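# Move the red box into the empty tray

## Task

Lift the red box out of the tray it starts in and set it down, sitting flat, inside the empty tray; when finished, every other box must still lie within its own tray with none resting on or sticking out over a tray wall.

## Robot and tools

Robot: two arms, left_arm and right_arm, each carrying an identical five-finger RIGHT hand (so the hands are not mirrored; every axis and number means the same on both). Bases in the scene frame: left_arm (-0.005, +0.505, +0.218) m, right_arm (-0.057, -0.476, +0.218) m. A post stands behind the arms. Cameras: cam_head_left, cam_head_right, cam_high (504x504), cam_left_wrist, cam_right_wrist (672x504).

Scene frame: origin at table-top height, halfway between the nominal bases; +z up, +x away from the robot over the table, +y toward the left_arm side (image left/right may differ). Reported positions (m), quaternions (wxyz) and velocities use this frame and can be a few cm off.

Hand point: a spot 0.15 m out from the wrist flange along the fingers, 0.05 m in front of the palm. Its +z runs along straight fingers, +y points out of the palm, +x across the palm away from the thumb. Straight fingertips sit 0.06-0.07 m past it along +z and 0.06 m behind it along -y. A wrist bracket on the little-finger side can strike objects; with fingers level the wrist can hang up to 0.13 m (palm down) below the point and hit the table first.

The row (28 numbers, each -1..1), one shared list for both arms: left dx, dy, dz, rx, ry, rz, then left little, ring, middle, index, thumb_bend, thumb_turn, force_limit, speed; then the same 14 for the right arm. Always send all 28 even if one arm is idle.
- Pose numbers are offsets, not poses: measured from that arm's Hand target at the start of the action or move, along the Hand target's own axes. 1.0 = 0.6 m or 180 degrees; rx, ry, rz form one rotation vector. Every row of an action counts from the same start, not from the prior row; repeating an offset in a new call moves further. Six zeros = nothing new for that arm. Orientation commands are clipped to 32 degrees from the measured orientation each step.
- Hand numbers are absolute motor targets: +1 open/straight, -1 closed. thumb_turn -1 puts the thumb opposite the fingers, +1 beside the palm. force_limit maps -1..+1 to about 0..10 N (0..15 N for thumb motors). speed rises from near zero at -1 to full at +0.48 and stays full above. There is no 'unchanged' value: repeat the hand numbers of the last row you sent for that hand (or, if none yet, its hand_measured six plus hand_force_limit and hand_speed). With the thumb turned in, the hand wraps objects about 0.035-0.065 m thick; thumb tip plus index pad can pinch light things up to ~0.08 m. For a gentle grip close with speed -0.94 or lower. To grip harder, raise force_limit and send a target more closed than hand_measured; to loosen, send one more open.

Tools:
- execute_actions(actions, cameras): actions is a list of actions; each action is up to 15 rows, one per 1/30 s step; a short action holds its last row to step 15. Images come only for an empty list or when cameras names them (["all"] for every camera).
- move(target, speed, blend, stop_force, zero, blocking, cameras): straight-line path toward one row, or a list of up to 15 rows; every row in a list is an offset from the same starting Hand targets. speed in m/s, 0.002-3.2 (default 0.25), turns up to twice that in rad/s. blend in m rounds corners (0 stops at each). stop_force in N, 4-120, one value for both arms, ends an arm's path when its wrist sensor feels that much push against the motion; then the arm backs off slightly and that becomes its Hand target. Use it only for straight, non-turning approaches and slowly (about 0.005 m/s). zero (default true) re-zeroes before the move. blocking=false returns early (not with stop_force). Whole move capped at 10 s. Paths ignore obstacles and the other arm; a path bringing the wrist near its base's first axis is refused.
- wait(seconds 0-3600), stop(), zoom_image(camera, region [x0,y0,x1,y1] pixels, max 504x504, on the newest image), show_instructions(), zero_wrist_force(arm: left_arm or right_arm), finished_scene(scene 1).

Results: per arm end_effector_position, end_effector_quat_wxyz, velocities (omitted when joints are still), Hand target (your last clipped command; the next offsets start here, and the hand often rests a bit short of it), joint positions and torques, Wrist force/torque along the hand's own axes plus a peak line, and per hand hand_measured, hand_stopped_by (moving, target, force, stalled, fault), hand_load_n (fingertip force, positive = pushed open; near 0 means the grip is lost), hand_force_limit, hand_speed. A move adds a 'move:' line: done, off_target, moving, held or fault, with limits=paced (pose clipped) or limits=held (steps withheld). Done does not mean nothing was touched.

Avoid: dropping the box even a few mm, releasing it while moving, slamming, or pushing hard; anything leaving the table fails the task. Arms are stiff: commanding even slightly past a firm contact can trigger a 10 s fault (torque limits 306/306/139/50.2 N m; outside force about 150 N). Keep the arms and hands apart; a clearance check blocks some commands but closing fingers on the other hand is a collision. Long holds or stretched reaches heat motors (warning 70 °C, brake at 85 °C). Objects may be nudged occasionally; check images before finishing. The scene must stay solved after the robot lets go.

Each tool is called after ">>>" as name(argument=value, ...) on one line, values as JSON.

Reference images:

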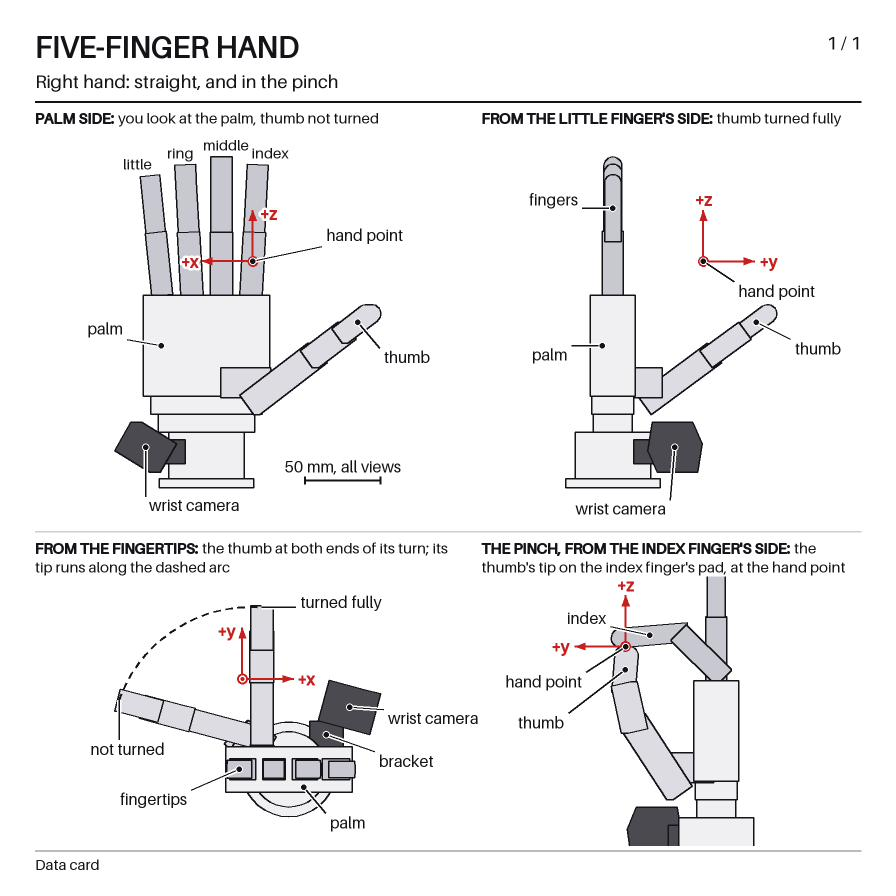

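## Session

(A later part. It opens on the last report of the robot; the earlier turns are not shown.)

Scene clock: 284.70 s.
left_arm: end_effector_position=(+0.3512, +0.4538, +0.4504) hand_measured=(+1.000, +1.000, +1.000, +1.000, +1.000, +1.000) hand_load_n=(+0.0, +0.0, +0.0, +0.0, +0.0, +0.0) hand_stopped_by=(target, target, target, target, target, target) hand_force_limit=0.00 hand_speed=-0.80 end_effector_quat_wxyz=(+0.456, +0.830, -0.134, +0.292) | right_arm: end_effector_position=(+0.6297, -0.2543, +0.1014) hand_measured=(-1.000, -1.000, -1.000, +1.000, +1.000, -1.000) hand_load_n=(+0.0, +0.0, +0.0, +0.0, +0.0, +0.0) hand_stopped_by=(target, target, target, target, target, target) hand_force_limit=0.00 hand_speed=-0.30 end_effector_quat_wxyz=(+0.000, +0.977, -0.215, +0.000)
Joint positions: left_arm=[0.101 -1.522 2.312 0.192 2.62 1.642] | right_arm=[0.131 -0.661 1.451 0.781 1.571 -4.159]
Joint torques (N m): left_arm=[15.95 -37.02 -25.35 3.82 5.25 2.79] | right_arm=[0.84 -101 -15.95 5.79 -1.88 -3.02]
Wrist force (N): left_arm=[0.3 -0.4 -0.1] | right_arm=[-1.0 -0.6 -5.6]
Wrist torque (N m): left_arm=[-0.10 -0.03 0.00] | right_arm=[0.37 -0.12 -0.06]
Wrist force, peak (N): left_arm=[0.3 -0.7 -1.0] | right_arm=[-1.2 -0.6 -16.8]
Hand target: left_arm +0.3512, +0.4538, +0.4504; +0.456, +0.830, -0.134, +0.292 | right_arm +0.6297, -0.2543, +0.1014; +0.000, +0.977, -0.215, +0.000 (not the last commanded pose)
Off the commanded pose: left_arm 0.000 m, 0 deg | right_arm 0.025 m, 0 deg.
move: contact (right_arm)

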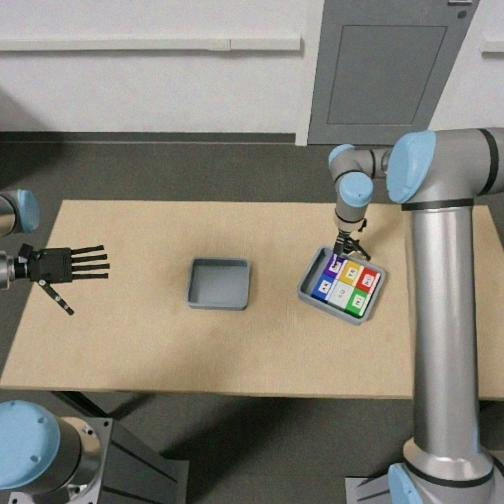

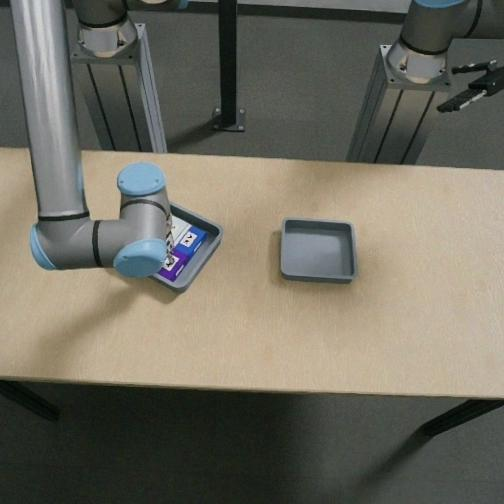

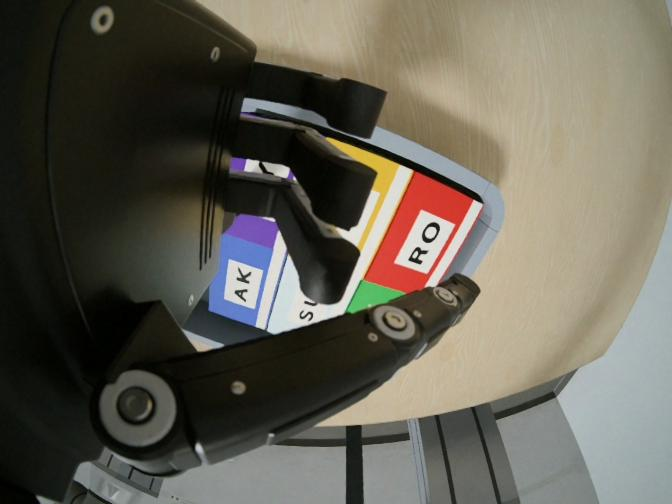

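>>> move(target=[0,0,0,0,0,0,1,1,1,1,1,1,0,-0.8,0,-0.033,0,0,0,0,-1,-1,-1,1,1,-1,0,-0.3], speed=0.02, stop_force=15, zero=false, cameras=["cam_head_left","cam_high","cam_right_wrist"])

>>> zoom_image(camera="cam_head_left", region=[290, 225, 430, 335])

>>> zoom_image(camera="cam_high", region=[90, 150, 250, 310])

Scene clock: 297.33 s.
left_arm: end_effector_position=(+0.3512, +0.4538, +0.4504) hand_measured=(+1.000, +1.000, +1.000, +1.000, +1.000, +1.000) hand_load_n=(+0.0, +0.0, +0.0, +0.0, +0.0, +0.0) hand_stopped_by=(target, target, target, target, target, target) hand_force_limit=0.00 hand_speed=-0.80 end_effector_quat_wxyz=(+0.456, +0.830, -0.134, +0.292) | right_arm: end_effector_position=(+0.6380, -0.2363, +0.1014) hand_measured=(-1.000, -1.000, -1.000, +1.000, +1.000, -1.000) hand_load_n=(+0.0, +0.0, +0.0, -4.0, +0.0, +0.0) hand_stopped_by=(target, target, target, target, target, target) hand_force_limit=0.00 hand_speed=-0.30 end_effector_quat_wxyz=(+0.000, +0.977, -0.215, +0.000)
Joint positions: left_arm=[0.101 -1.522 2.312 0.192 2.62 1.642] | right_arm=[0.153 -0.644 1.414 0.801 1.571 -4.137]
Joint torques (N m): left_arm=[17.3 -33.76 -28.26 3.53 5.29 2.62] | right_arm=[-12.72 -100.64 -16.44 -1.13 -1.04 -3.11]
Wrist force (N): left_arm=[0.6 0.0 -0.7] | right_arm=[0.3 2.3 -5.9]
Wrist torque (N m): left_arm=[-0.01 -0.06 0.03] | right_arm=[0.32 0.03 0.05]
Wrist force, peak (N): left_arm=[1.4 -0.1 -0.4] | right_arm=[-0.7 -0.7 -6.8]
Hand target: left_arm +0.3512, +0.4538, +0.4504; +0.456, +0.830, -0.134, +0.292 | right_arm +0.6381, -0.2363, +0.1014; +0.000, +0.977, -0.215, +0.000
Off the commanded pose: left_arm 0.000 m, 0 deg | right_arm 0.000 m, 0 deg.
move: done

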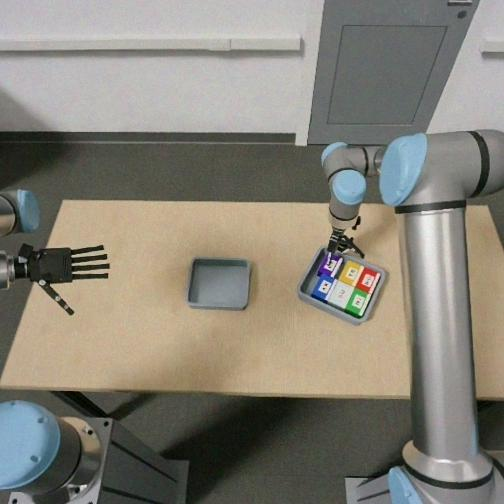

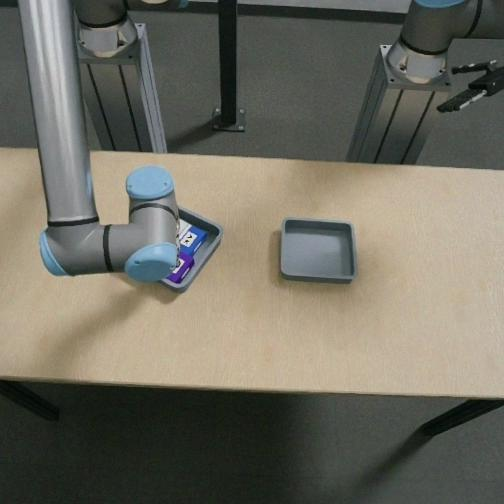

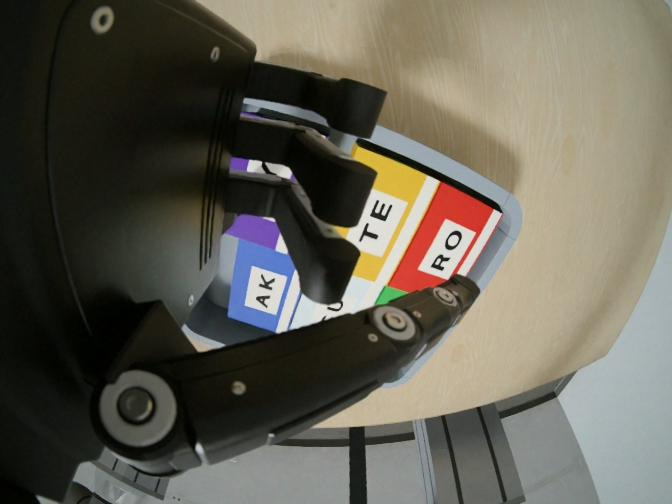

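Scaled by 3.600 from the camera's image (finer frame: 720x720).

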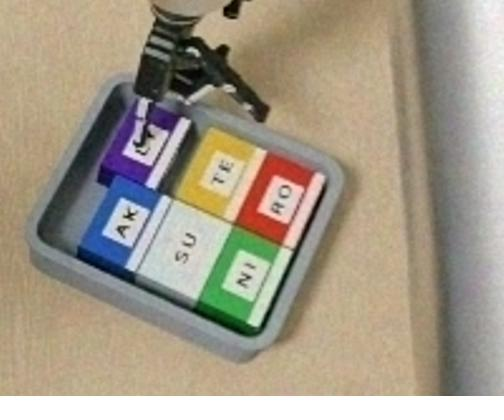

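Scaled by 3.150 from the camera's image (finer frame: 720x720).

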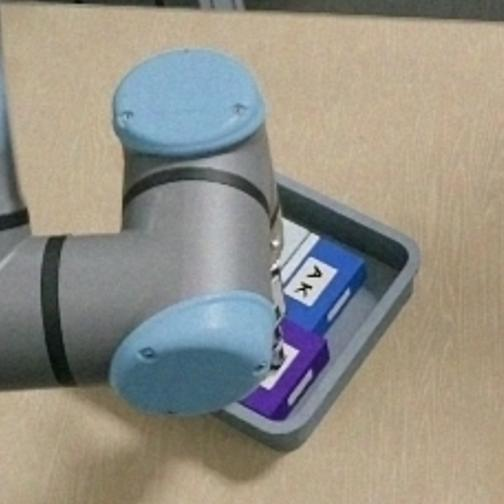

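>>> move(target=[0,0,0,0,0,0,1,1,1,1,1,1,0,-0.8,0,-0.025,0,0,0,0,-1,-1,-1,1,1,-1,0,-0.3], speed=0.015, stop_force=5, cameras=["cam_head_left","cam_high","cam_right_wrist"])

>>> zoom_image(camera="cam_head_left", region=[290, 225, 430, 335])

Scene clock: 306.23 s.
left_arm: end_effector_position=(+0.3512, +0.4538, +0.4504) hand_measured=(+1.000, +1.000, +1.000, +1.000, +1.000, +1.000) hand_load_n=(+0.0, +0.0, +0.0, +0.0, +0.0, +0.0) hand_stopped_by=(target, target, target, target, target, target) hand_force_limit=0.00 hand_speed=-0.80 end_effector_quat_wxyz=(+0.456, +0.830, -0.134, +0.292) | right_arm: end_effector_position=(+0.6444, -0.2227, +0.1014) hand_measured=(-1.000, -1.000, -1.000, +1.000, +1.000, -1.000) hand_load_n=(+0.0, +0.0, +0.0, -4.0, +0.0, +0.0) hand_stopped_by=(target, target, target, target, target, target) hand_force_limit=0.00 hand_speed=-0.30 end_effector_quat_wxyz=(+0.000, +0.977, -0.215, +0.000)
Joint positions: left_arm=[0.101 -1.522 2.312 0.192 2.62 1.642] | right_arm=[0.169 -0.631 1.385 0.817 1.571 -4.121]
Joint torques (N m): left_arm=[16.32 -30.59 -30.04 3.23 5.26 2.35] | right_arm=[-12.84 -98.61 -16.85 -0.8 1.54 -3.25]
Wrist force (N): left_arm=[0.2 0.0 -0.2] | right_arm=[0.4 1.9 -6.3]
Wrist torque (N m): left_arm=[-0.04 -0.02 0.00] | right_arm=[0.27 0.03 0.01]
Wrist force, peak (N): left_arm=[0.8 -0.6 -0.8] | right_arm=[0.3 2.4 -6.1]
Hand target: left_arm +0.3512, +0.4538, +0.4504; +0.456, +0.830, -0.134, +0.292 | right_arm +0.6444, -0.2227, +0.1014; +0.000, +0.977, -0.215, +0.000
Off the commanded pose: left_arm 0.000 m, 0 deg | right_arm 0.000 m, 0 deg.
move: done

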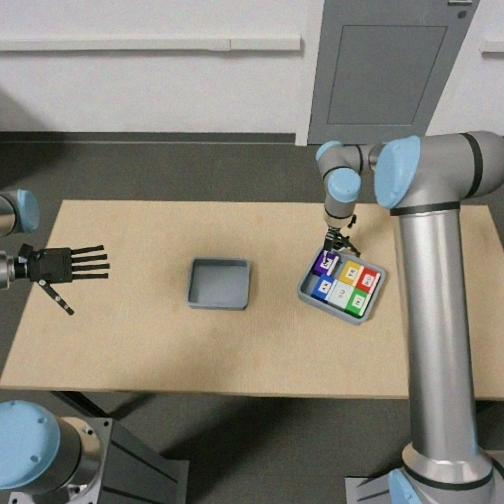

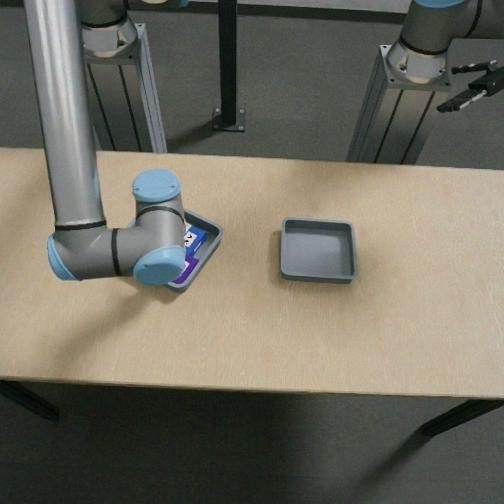

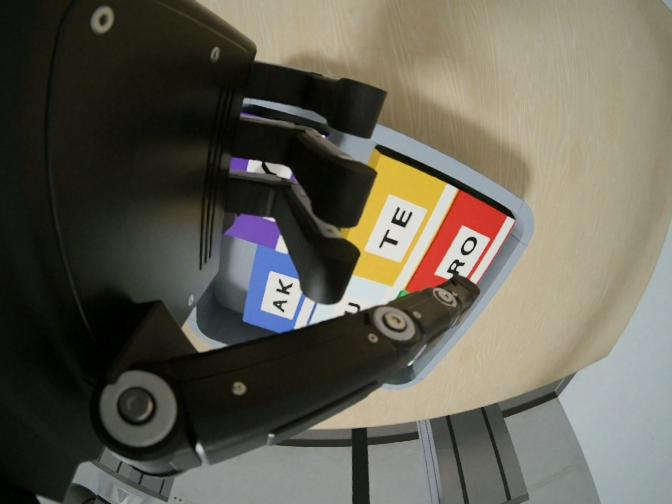

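Scaled by 3.600 from the camera's image (finer frame: 720x720).

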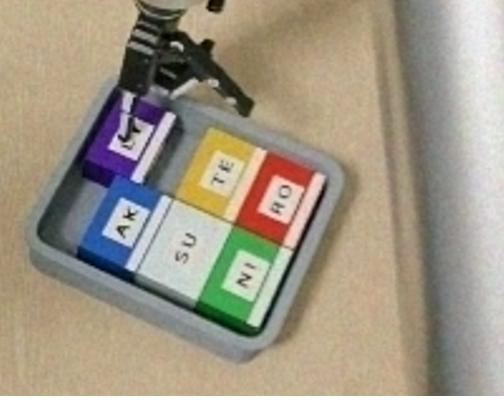

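>>> move(target=[0,0,0,0,0,0,1,1,1,1,1,1,0,-0.8,0,-0.02,0,0,0,0,-1,-1,-1,1,1,-1,0,-0.3], speed=0.015, stop_force=4, cameras=["cam_head_left"])

>>> zoom_image(camera="cam_head_left", region=[290, 225, 430, 335])

Scene clock: 312.23 s.
left_arm: end_effector_position=(+0.3512, +0.4538, +0.4504) hand_measured=(+1.000, +1.000, +1.000, +1.000, +1.000, +1.000) hand_load_n=(+0.0, +0.0, +0.0, +0.0, +0.0, +0.0) hand_stopped_by=(target, target, target, target, target, target) hand_force_limit=0.00 hand_speed=-0.80 end_effector_quat_wxyz=(+0.456, +0.830, -0.134, +0.292) | right_arm: end_effector_position=(+0.6494, -0.2118, +0.1014) hand_measured=(-1.000, -1.000, -1.000, +1.000, +1.000, -1.000) hand_load_n=(+0.5, +0.0, +0.0, -7.0, +0.0, +0.0) hand_stopped_by=(target, target, target, target, target, target) hand_force_limit=0.00 hand_speed=-0.30 end_effector_quat_wxyz=(+0.000, +0.977, -0.215, +0.000)
Joint positions: left_arm=[0.101 -1.522 2.312 0.192 2.62 1.642] | right_arm=[0.181 -0.62 1.361 0.83 1.571 -4.109]
Joint torques (N m): left_arm=[16.17 -26.48 -31.69 3.02 5.3 2.14] | right_arm=[-10.55 -100.12 -18.25 -1.53 1.16 -3.08]
Wrist force (N): left_arm=[0.4 0.1 -0.3] | right_arm=[0.6 3.9 -5.2]
Wrist torque (N m): left_arm=[-0.03 -0.03 0.02] | right_arm=[0.06 -0.08 0.04]
Wrist force, peak (N): left_arm=[0.8 -0.5 -0.8] | right_arm=[0.8 2.0 -6.5]
Hand target: left_arm +0.3512, +0.4538, +0.4504; +0.456, +0.830, -0.134, +0.292 | right_arm +0.6494, -0.2118, +0.1014; +0.000, +0.977, -0.215, +0.000
Off the commanded pose: left_arm 0.000 m, 0 deg | right_arm 0.000 m, 0 deg.
move: done

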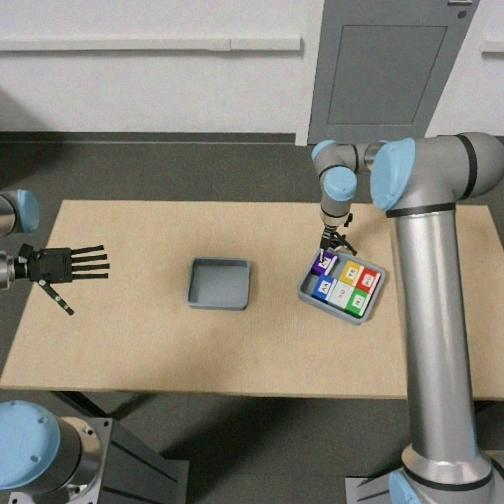

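Scaled by 3.600 from the camera's image (finer frame: 720x720).

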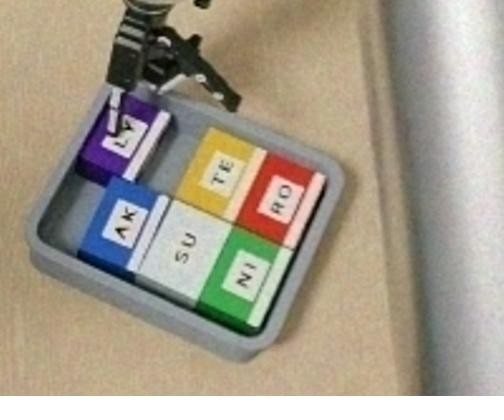

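>>> move(target=[[0,0,0,0,0,0,1,1,1,1,1,1,0,-0.8,0,0,-0.033,0,0,0,-1,-1,-1,1,1,-1,0,-0.3],[0,0,0,0,0,0,1,1,1,1,1,1,0,-0.8,0,0.179,-0.033,0,0,0,-1,-1,-1,1,1,-1,0,-0.3]], speed=0.08, blend=[0.005,0])

>>> move(target=[0,0,0,0,0,0,1,1,1,1,1,1,0,-0.8,0,0,0.045,0,0,0,-1,-1,-1,1,1,-1,0,-0.3], speed=0.015, stop_force=4, cameras=["cam_head_left","cam_high","cam_right_wrist"])

>>> zoom_image(camera="cam_head_left", region=[290, 225, 430, 335])

>>> zoom_image(camera="cam_right_wrist", region=[200, 0, 672, 400])

Scene clock: 324.40 s.
left_arm: end_effector_position=(+0.3512, +0.4538, +0.4504) hand_measured=(+1.000, +1.000, +1.000, +1.000, +1.000, +1.000) hand_load_n=(+0.0, +0.0, +0.0, +0.0, +0.0, +0.0) hand_stopped_by=(target, target, target, target, target, target) hand_force_limit=0.00 hand_speed=-0.80 end_effector_quat_wxyz=(+0.456, +0.830, -0.134, +0.292) | right_arm: end_effector_position=(+0.6043, -0.3093, +0.1213) hand_measured=(-1.000, -1.000, -1.000, +1.000, +1.000, -1.000) hand_load_n=(+0.0, +0.0, +0.0, +0.0, +0.0, +0.0) hand_stopped_by=(target, target, target, target, target, target) hand_force_limit=0.00 hand_speed=-0.30 end_effector_quat_wxyz=(+0.000, +0.977, -0.215, +0.000)
Joint positions: left_arm=[0.101 -1.522 2.312 0.192 2.62 1.642] | right_arm=[0.06 -0.732 1.557 0.746 1.571 -4.23]
Joint torques (N m): left_arm=[17.19 -24.6 -33.37 2.64 5.05 1.84] | right_arm=[16.57 -68.17 -33.13 7.29 -1.41 1.98]
Wrist force (N): left_arm=[0.3 -0.5 -0.4] | right_arm=[-0.4 -0.4 0.7]
Wrist torque (N m): left_arm=[-0.10 -0.01 -0.01] | right_arm=[-0.01 -0.07 0.11]
Wrist force, peak (N): left_arm=[0.8 -0.3 -0.8] | right_arm=[0.2 4.1 -5.8]
Hand target: left_arm +0.3512, +0.4538, +0.4504; +0.456, +0.830, -0.134, +0.292 | right_arm +0.6042, -0.3092, +0.1212; +0.000, +0.977, -0.215, +0.000
Off the commanded pose: left_arm 0.000 m, 0 deg | right_arm 0.000 m, 0 deg.
move: done

Scene clock: 326.67 s.
left_arm: end_effector_position=(+0.3512, +0.4538, +0.4504) hand_measured=(+1.000, +1.000, +1.000, +1.000, +1.000, +1.000) hand_load_n=(+0.0, +0.0, +0.0, +0.0, +0.0, +0.0) hand_stopped_by=(target, target, target, target, target, target) hand_force_limit=0.00 hand_speed=-0.80 end_effector_quat_wxyz=(+0.456, +0.830, -0.134, +0.292) | right_arm: end_effector_position=(+0.6042, -0.3092, +0.1046) hand_measured=(-1.000, -1.000, -1.000, +1.000, +1.000, -1.000) hand_load_n=(+0.0, +0.5, +0.0, +0.0, +0.0, +0.0) hand_stopped_by=(target, target, target, target, target, target) hand_force_limit=0.00 hand_speed=-0.30 end_effector_quat_wxyz=(+0.000, +0.977, -0.215, +0.000)
Joint positions: left_arm=[0.101 -1.522 2.312 0.192 2.62 1.642] | right_arm=[0.06 -0.712 1.556 0.727 1.571 -4.23]
Joint torques (N m): left_arm=[16.68 -22.79 -34.01 2.68 4.99 1.69] | right_arm=[14.31 -97.03 -15.2 6.14 -2.19 1.79]
Wrist force (N): left_arm=[0.0 0.0 -0.3] | right_arm=[-1.0 -0.3 -4.3]
Wrist torque (N m): left_arm=[-0.03 0.02 -0.01] | right_arm=[0.32 -0.06 0.07]
Wrist force, peak (N): left_arm=[0.8 -0.7 -0.5] | right_arm=[-0.9 -0.4 -14.5]
Hand target: left_arm +0.3512, +0.4538, +0.4504; +0.456, +0.830, -0.134, +0.292 | right_arm +0.6042, -0.3092, +0.1046; +0.000, +0.977, -0.215, +0.000 (not the last commanded pose)
Off the commanded pose: left_arm 0.000 m, 0 deg | right_arm 0.010 m, 0 deg.
move: contact (right_arm)

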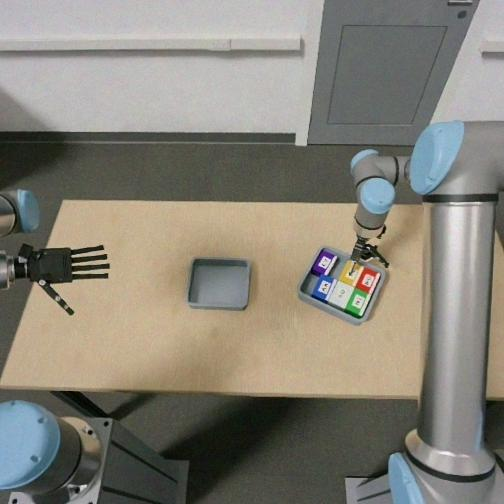

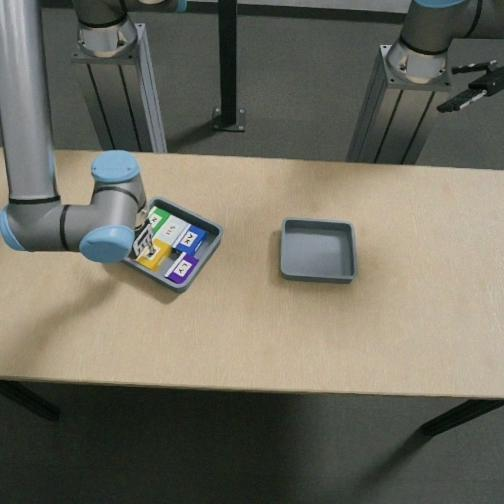

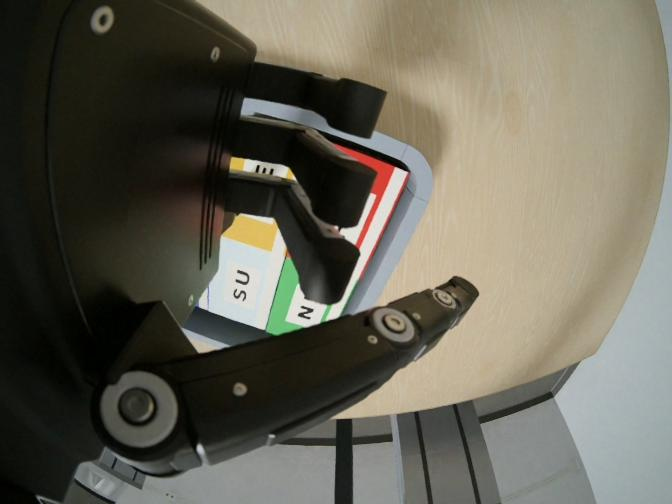

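Scaled by 3.600 from the camera's image (finer frame: 720x720).

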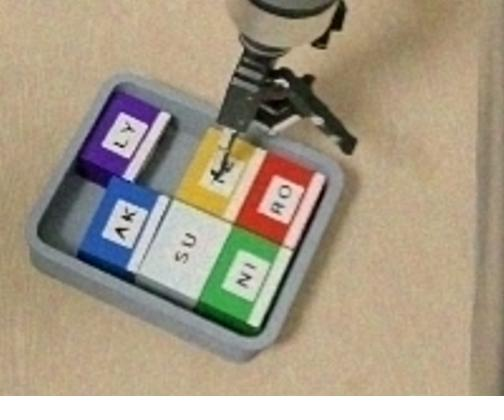

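Scaled by 1.068 from the camera's image (finer frame: 960x720).

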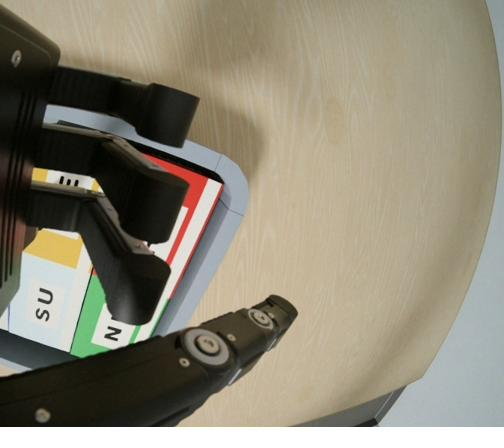

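>>> move(target=[0,0,0,0,0,0,1,1,1,1,1,1,0,-0.8,0,-0.061,0.001,0,0,0,-1,-1,-1,1,1,-1,0,-0.3], speed=0.02, stop_force=5, cameras=["cam_head_left","cam_high","cam_right_wrist"])

>>> zoom_image(camera="cam_head_left", region=[290, 225, 430, 335])

>>> zoom_image(camera="cam_high", region=[90, 150, 250, 310])

Scene clock: 337.00 s.
left_arm: end_effector_position=(+0.3512, +0.4538, +0.4504) hand_measured=(+1.000, +1.000, +1.000, +1.000, +1.000, +1.000) hand_load_n=(+0.0, +0.0, +0.0, +0.0, +0.0, +0.0) hand_stopped_by=(target, target, target, target, target, target) hand_force_limit=0.00 hand_speed=-0.80 end_effector_quat_wxyz=(+0.456, +0.830, -0.134, +0.292) | right_arm: end_effector_position=(+0.6170, -0.2816, +0.1041) hand_measured=(-1.000, -1.000, -1.000, +1.000, +1.000, -1.000) hand_load_n=(+0.0, +0.0, +0.0, -7.5, +0.0, +0.0) hand_stopped_by=(target, target, target, target, target, target) hand_force_limit=0.00 hand_speed=-0.30 end_effector_quat_wxyz=(+0.000, +0.977, -0.215, +0.000)
Joint positions: left_arm=[0.101 -1.522 2.312 0.192 2.62 1.642] | right_arm=[0.097 -0.688 1.505 0.755 1.571 -4.193]
Joint torques (N m): left_arm=[16.98 -19.1 -35.74 2.62 5.14 1.32] | right_arm=[-11.8 -91.89 -14.1 -2.43 -1.89 -3.17]
Wrist force (N): left_arm=[0.2 -0.2 -0.2] | right_arm=[0.6 3.4 -12.6]
Wrist torque (N m): left_arm=[-0.06 -0.01 0.01] | right_arm=[0.50 -0.07 0.15]
Wrist force, peak (N): left_arm=[1.3 0.0 -0.3] | right_arm=[1.2 3.5 -14.4]
Hand target: left_arm +0.3512, +0.4538, +0.4504; +0.456, +0.830, -0.134, +0.292 | right_arm +0.6170, -0.2816, +0.1041; +0.000, +0.977, -0.215, +0.000 (not the last commanded pose)
Off the commanded pose: left_arm 0.000 m, 0 deg | right_arm 0.006 m, 0 deg.
move: contact (right_arm)

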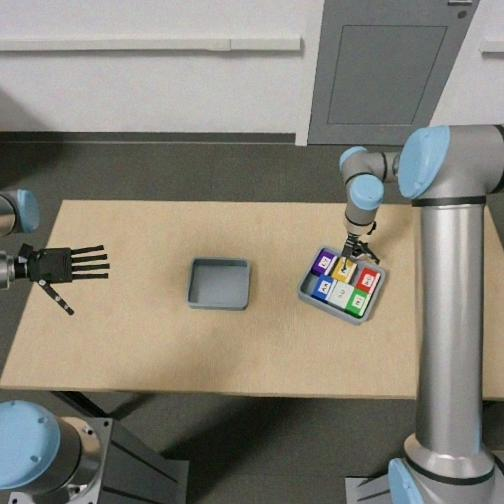

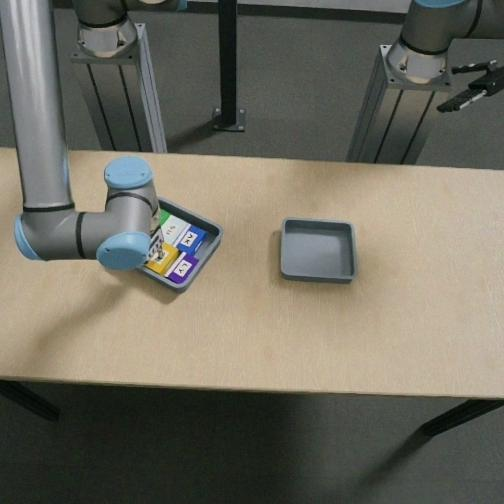

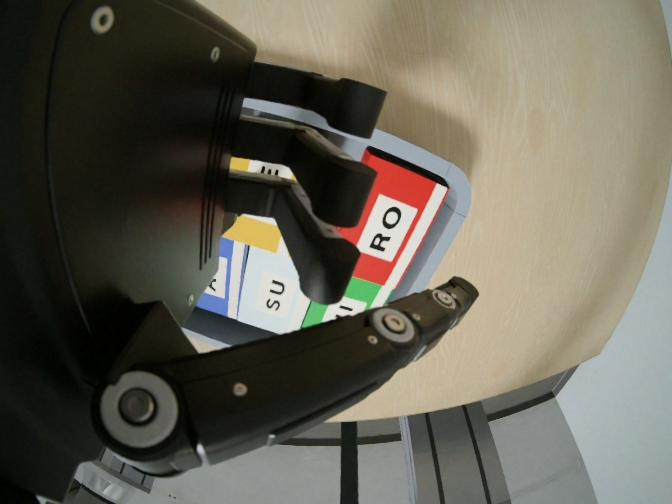

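Scaled by 3.600 from the camera's image (finer frame: 720x720).

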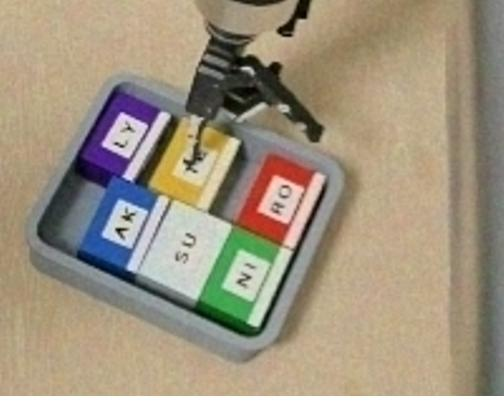

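Scaled by 3.150 from the camera's image (finer frame: 720x720).

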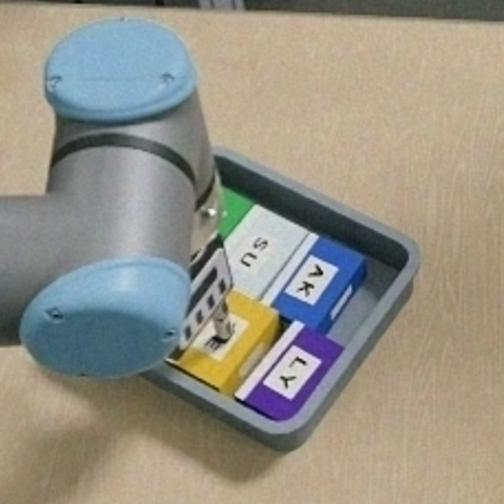

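>>> move(target=[[0,0,0,0,0,0,1,1,1,1,1,1,0,-0.8,0,0,-0.0015,0,0,0,-1,-1,-1,1,1,-1,0,-0.3],[0,0,0,0,0,0,1,1,1,1,1,1,0,-0.8,0,-0.013,-0.0015,0,0,0,-1,-1,-1,1,1,-1,0,-0.3]], speed=0.02, cameras=["cam_head_left","cam_high","cam_right_wrist"])

>>> zoom_image(camera="cam_head_left", region=[290, 225, 430, 335])

>>> zoom_image(camera="cam_high", region=[90, 150, 250, 310])

Scene clock: 345.53 s.
left_arm: end_effector_position=(+0.3512, +0.4538, +0.4504) hand_measured=(+1.000, +1.000, +1.000, +1.000, +1.000, +1.000) hand_load_n=(+0.0, +0.0, +0.0, +0.0, +0.0, +0.0) hand_stopped_by=(target, target, target, target, target, target) hand_force_limit=0.00 hand_speed=-0.80 end_effector_quat_wxyz=(+0.456, +0.830, -0.134, +0.292) | right_arm: end_effector_position=(+0.6204, -0.2744, +0.1050) hand_measured=(-1.000, -1.000, -1.000, +1.000, +1.000, -1.000) hand_load_n=(+0.0, +0.0, +0.0, +0.0, +0.0, +0.0) hand_stopped_by=(target, target, target, target, target, target) hand_force_limit=0.00 hand_speed=-0.30 end_effector_quat_wxyz=(+0.000, +0.977, -0.215, +0.000)
Joint positions: left_arm=[0.101 -1.522 2.312 0.192 2.62 1.642] | right_arm=[0.106 -0.683 1.491 0.763 1.571 -4.184]
Joint torques (N m): left_arm=[16.2 -18.03 -35.59 2.61 5.06 1.3] | right_arm=[-6.38 -88.64 -18.33 3.14 -2.18 -2.11]
Wrist force (N): left_arm=[0.3 -0.6 -0.4] | right_arm=[-0.4 0.1 0.7]
Wrist torque (N m): left_arm=[-0.11 -0.03 0.00] | right_arm=[0.05 -0.07 -0.02]
Wrist force, peak (N): left_arm=[0.6 -0.6 -0.6] | right_arm=[0.2 3.4 -13.5]
Hand target: left_arm +0.3512, +0.4538, +0.4504; +0.456, +0.830, -0.134, +0.292 | right_arm +0.6203, -0.2745, +0.1050; +0.000, +0.977, -0.215, +0.000
Off the commanded pose: left_arm 0.000 m, 0 deg | right_arm 0.000 m, 0 deg.
move: done

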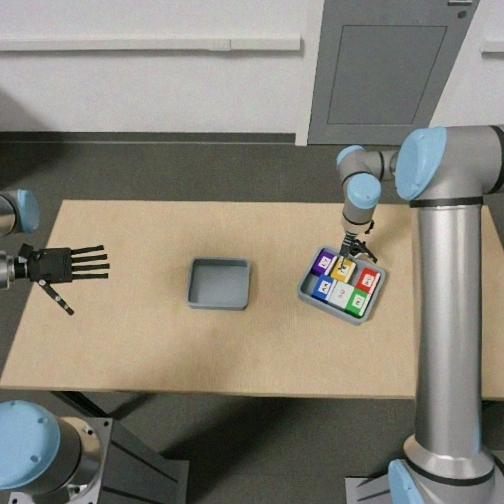

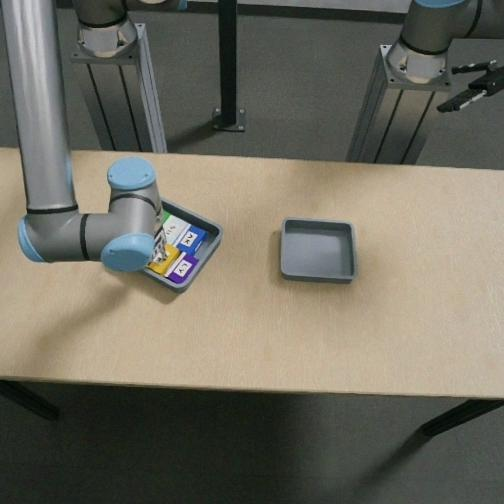

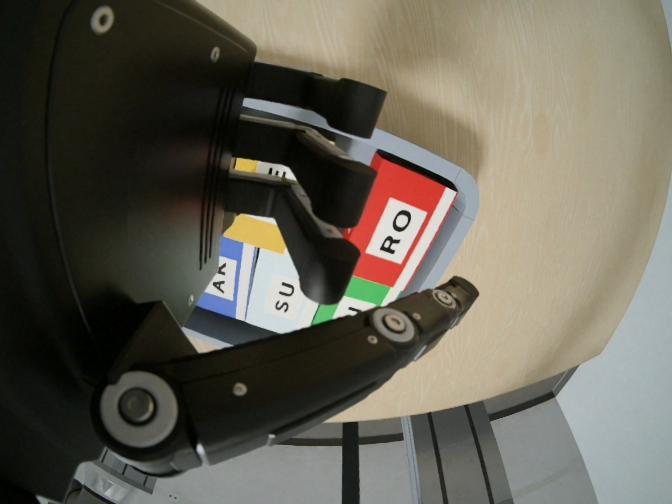

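Scaled by 3.600 from the camera's image (finer frame: 720x720).

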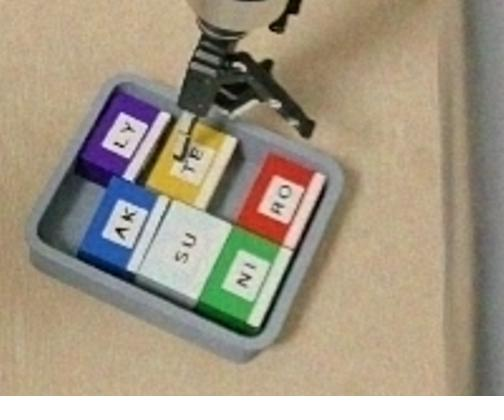

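Scaled by 3.150 from the camera's image (finer frame: 720x720).

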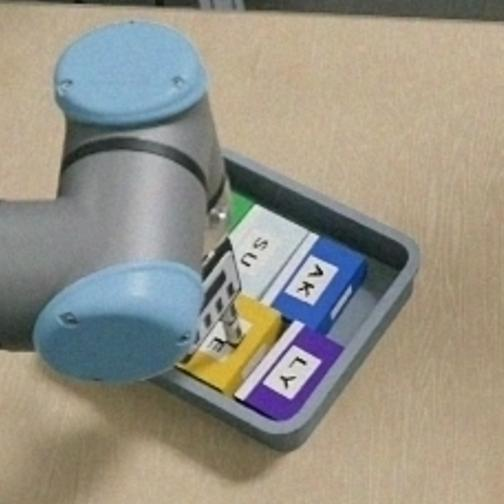

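>>> move(target=[0,0,0,0,0,0,1,1,1,1,1,1,0,-0.8,0,0,0.02,0,0,0,-1,-1,-1,1,1,-1,0,-0.3], speed=0.01, stop_force=4)

>>> move(target=[0,0,0,0,0,0,1,1,1,1,1,1,0,-0.8,0,-0.015,0,0,0,0,-1,-1,-1,1,1,-1,0,-0.3], speed=0.02, stop_force=6, cameras=["cam_head_left"])

>>> zoom_image(camera="cam_head_left", region=[290, 225, 430, 335])

Scene clock: 353.77 s.
left_arm: end_effector_position=(+0.3512, +0.4538, +0.4504) hand_measured=(+1.000, +1.000, +1.000, +1.000, +1.000, +1.000) hand_load_n=(+0.0, +0.0, +0.0, +0.0, +0.0, +0.0) hand_stopped_by=(target, target, target, target, target, target) hand_force_limit=0.00 hand_speed=-0.80 end_effector_quat_wxyz=(+0.456, +0.830, -0.134, +0.292) | right_arm: end_effector_position=(+0.6203, -0.2745, +0.1046) hand_measured=(-1.000, -1.000, -1.000, +1.000, +1.000, -1.000) hand_load_n=(+0.0, +0.0, +0.0, +0.0, +0.0, +0.0) hand_stopped_by=(target, target, target, target, target, target) hand_force_limit=0.00 hand_speed=-0.30 end_effector_quat_wxyz=(+0.000, +0.977, -0.215, +0.000)
Joint positions: left_arm=[0.101 -1.522 2.312 0.192 2.62 1.642] | right_arm=[0.106 -0.683 1.491 0.762 1.571 -4.184]
Joint torques (N m): left_arm=[16.37 -17.16 -35.75 2.42 5.06 1.03] | right_arm=[-11.54 -93.58 -19.24 6.27 -1.29 -3.16]
Wrist force (N): left_arm=[0.0 -0.1 -0.3] | right_arm=[0.6 -0.7 -5.9]
Wrist torque (N m): left_arm=[-0.04 0.01 -0.01] | right_arm=[0.36 -0.13 0.03]
Wrist force, peak (N): left_arm=[0.6 -0.3 -1.0] | right_arm=[-0.1 -0.5 -12.4]
Hand target: left_arm +0.3512, +0.4538, +0.4504; +0.456, +0.830, -0.134, +0.292 | right_arm +0.6203, -0.2745, +0.1046; +0.000, +0.977, -0.215, +0.000 (not the last commanded pose)
Off the commanded pose: left_arm 0.000 m, 0 deg | right_arm 0.012 m, 0 deg.
move: contact (right_arm)

Scene clock: 355.17 s.
left_arm: end_effector_position=(+0.3512, +0.4538, +0.4504) hand_measured=(+1.000, +1.000, +1.000, +1.000, +1.000, +1.000) hand_load_n=(-0.5, +0.0, +0.0, +0.0, +0.0, +0.0) hand_stopped_by=(target, target, target, target, target, target) hand_force_limit=0.00 hand_speed=-0.80 end_effector_quat_wxyz=(+0.456, +0.830, -0.134, +0.292) | right_arm: end_effector_position=(+0.6241, -0.2663, +0.1046) hand_measured=(-1.000, -1.000, -1.000, +0.998, +1.000, -1.000) hand_load_n=(+0.0, +0.0, +0.0, -11.5, +0.0, +0.0) hand_stopped_by=(target, target, target, target, target, target) hand_force_limit=0.00 hand_speed=-0.30 end_effector_quat_wxyz=(+0.000, +0.977, -0.215, +0.000)
Joint positions: left_arm=[0.101 -1.522 2.312 0.192 2.62 1.642] | right_arm=[0.116 -0.675 1.475 0.771 1.571 -4.174]
Joint torques (N m): left_arm=[16.23 -19.78 -35.82 2.62 5.08 0.89] | right_arm=[0.2 -74.1 -19.29 -0.28 -1.48 -1.37]
Wrist force (N): left_arm=[-0.4 -0.7 -0.1] | right_arm=[1.0 5.5 -17.2]
Wrist torque (N m): left_arm=[-0.15 0.08 -0.05] | right_arm=[0.57 0.00 0.03]
Wrist force, peak (N): left_arm=[0.6 -0.6 -1.0] | right_arm=[1.3 5.6 -17.9]
Hand target: left_arm +0.3512, +0.4538, +0.4504; +0.456, +0.830, -0.134, +0.292 | right_arm +0.6241, -0.2663, +0.1046; +0.000, +0.977, -0.215, +0.000
Off the commanded pose: left_arm 0.000 m, 0 deg | right_arm 0.000 m, 0 deg.
move: contact (right_arm)

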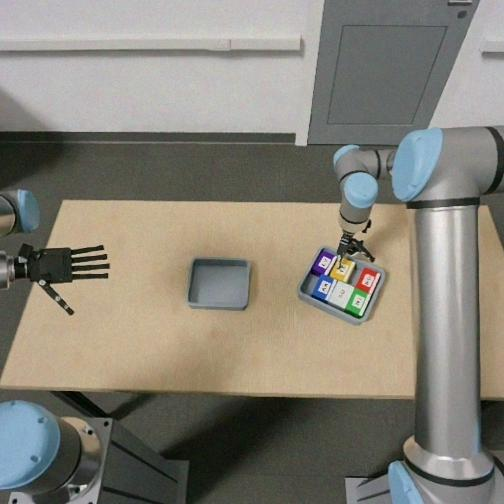

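Scaled by 3.600 from the camera's image (finer frame: 720x720).

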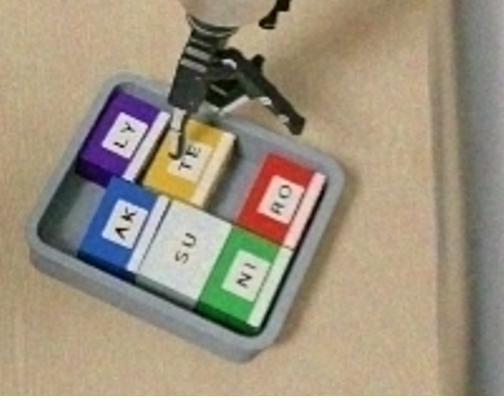

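>>> move(target=[[0,0,0,0,0,0,1,1,1,1,1,1,0,-0.8,0,0,-0.033,0,0,0,-1,-1,-1,1,1,-1,0,-0.3],[0,0,0,0,0,0,1,1,1,1,1,1,0,-0.8,0,0.179,-0.033,0,0,0,-1,-1,-1,1,1,-1,0,-0.3]], speed=0.08, blend=[0.005,0])

>>> move(target=[0,0,0,0,0,0,1,1,1,1,1,1,0,-0.8,0,0,0.045,0,0,0,-1,-1,-1,1,1,-1,0,-0.3], speed=0.015, stop_force=4, cameras=["cam_head_left","cam_high","cam_right_wrist"])

>>> zoom_image(camera="cam_head_left", region=[290, 225, 430, 335])

Scene clock: 366.67 s.
left_arm: end_effector_position=(+0.3512, +0.4538, +0.4504) hand_measured=(+1.000, +1.000, +1.000, +1.000, +1.000, +1.000) hand_load_n=(+0.0, +0.0, +0.0, +0.5, +0.0, +0.0) hand_stopped_by=(target, target, target, target, target, target) hand_force_limit=0.00 hand_speed=-0.80 end_effector_quat_wxyz=(+0.456, +0.830, -0.134, +0.292) | right_arm: end_effector_position=(+0.5790, -0.3638, +0.1245) hand_measured=(-1.000, -1.000, -1.000, +1.000, +1.000, -1.000) hand_load_n=(+0.0, +0.0, +0.0, +0.0, +0.0, +0.0) hand_stopped_by=(target, target, target, target, target, target) hand_force_limit=0.00 hand_speed=-0.30 end_effector_quat_wxyz=(+0.000, +0.977, -0.215, +0.000) end_effector_velocity=(+0.002, +0.002, +0.001) end_effector_angular_velocity=(-0.001, +0.000, +0.001)
Joint positions: left_arm=[0.101 -1.522 2.312 0.192 2.62 1.642] | right_arm=[-0.017 -0.779 1.649 0.7 1.571 -4.307]
Joint velocities: left_arm=[within noise] | right_arm=[0.004 0.001 -0.005 0.004 0.001 0.003]
Joint torques (N m): left_arm=[17.04 -18.77 -35.47 2.46 5.07 0.77] | right_arm=[17.17 -63.9 -32.27 6.98 -1.1 2.32]
Wrist force (N): left_arm=[-0.1 -0.1 -0.4] | right_arm=[0.0 -0.4 0.8]
Wrist torque (N m): left_arm=[-0.04 0.03 -0.02] | right_arm=[-0.01 -0.13 0.09]
Wrist force, peak (N): left_arm=[0.4 -0.6 -1.0] | right_arm=[1.5 5.8 -18.4]
Hand target: left_arm +0.3512, +0.4538, +0.4504; +0.456, +0.830, -0.134, +0.292 | right_arm +0.5789, -0.3637, +0.1244; +0.000, +0.977, -0.215, +0.000
Off the commanded pose: left_arm 0.000 m, 0 deg | right_arm 0.000 m, 0 deg.
move: done

Scene clock: 369.07 s.
left_arm: end_effector_position=(+0.3512, +0.4538, +0.4504) hand_measured=(+1.000, +1.000, +1.000, +1.000, +1.000, +1.000) hand_load_n=(+0.0, +0.0, +0.0, +0.0, +0.0, +0.0) hand_stopped_by=(target, target, target, target, target, target) hand_force_limit=0.00 hand_speed=-0.80 end_effector_quat_wxyz=(+0.456, +0.830, -0.134, +0.292) | right_arm: end_effector_position=(+0.5789, -0.3637, +0.1048) hand_measured=(-1.000, -1.000, -1.000, +1.000, +1.000, -1.000) hand_load_n=(+0.0, +0.0, +0.0, +0.0, +0.0, +0.0) hand_stopped_by=(target, target, target, target, target, target) hand_force_limit=0.00 hand_speed=-0.30 end_effector_quat_wxyz=(+0.000, +0.977, -0.215, +0.000)
Joint positions: left_arm=[0.101 -1.522 2.312 0.192 2.62 1.642] | right_arm=[-0.017 -0.754 1.648 0.676 1.571 -4.307]
Joint torques (N m): left_arm=[17.26 -18.4 -35.51 2.7 5.03 0.55] | right_arm=[15.39 -94.94 -12.95 6.3 -1.27 1.67]
Wrist force (N): left_arm=[0.5 -0.3 -0.5] | right_arm=[-0.6 -0.4 -3.8]
Wrist torque (N m): left_arm=[-0.07 -0.05 0.01] | right_arm=[0.26 -0.13 0.05]
Wrist force, peak (N): left_arm=[0.0 -0.5 -1.0] | right_arm=[-0.5 -0.3 -14.1]
Hand target: left_arm +0.3512, +0.4538, +0.4504; +0.456, +0.830, -0.134, +0.292 | right_arm +0.5789, -0.3637, +0.1048; +0.000, +0.977, -0.215, +0.000 (not the last commanded pose)
Off the commanded pose: left_arm 0.000 m, 0 deg | right_arm 0.007 m, 0 deg.
move: contact (right_arm)

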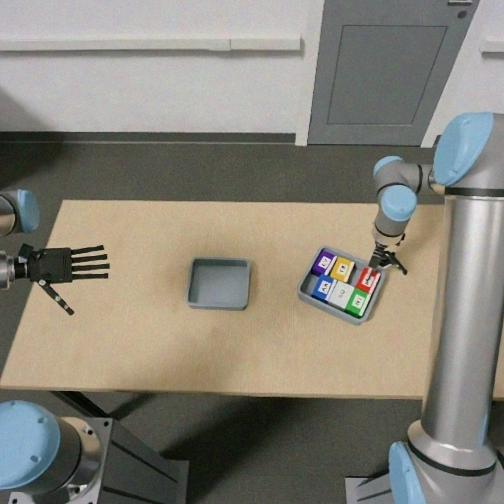

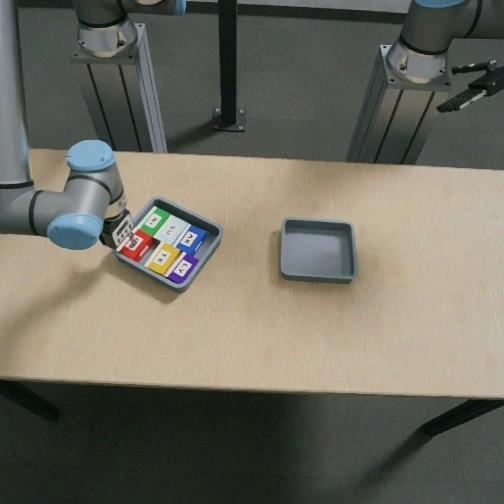

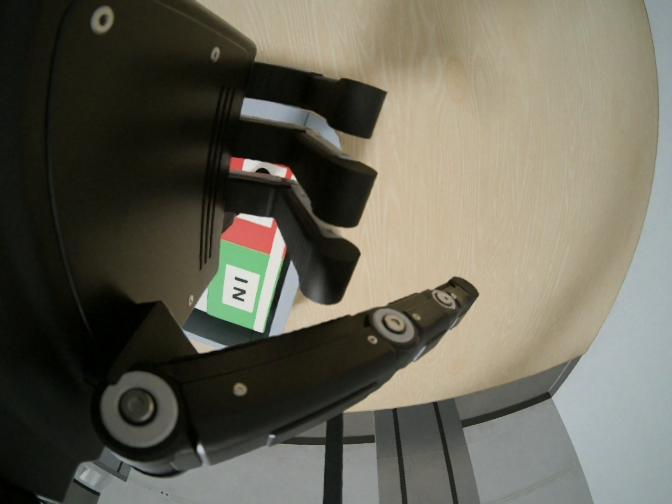

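Scaled by 3.600 from the camera's image (finer frame: 720x720).

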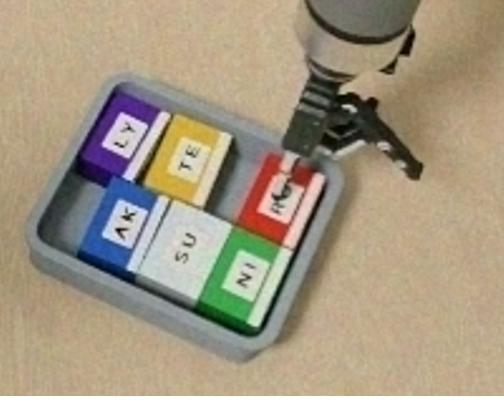

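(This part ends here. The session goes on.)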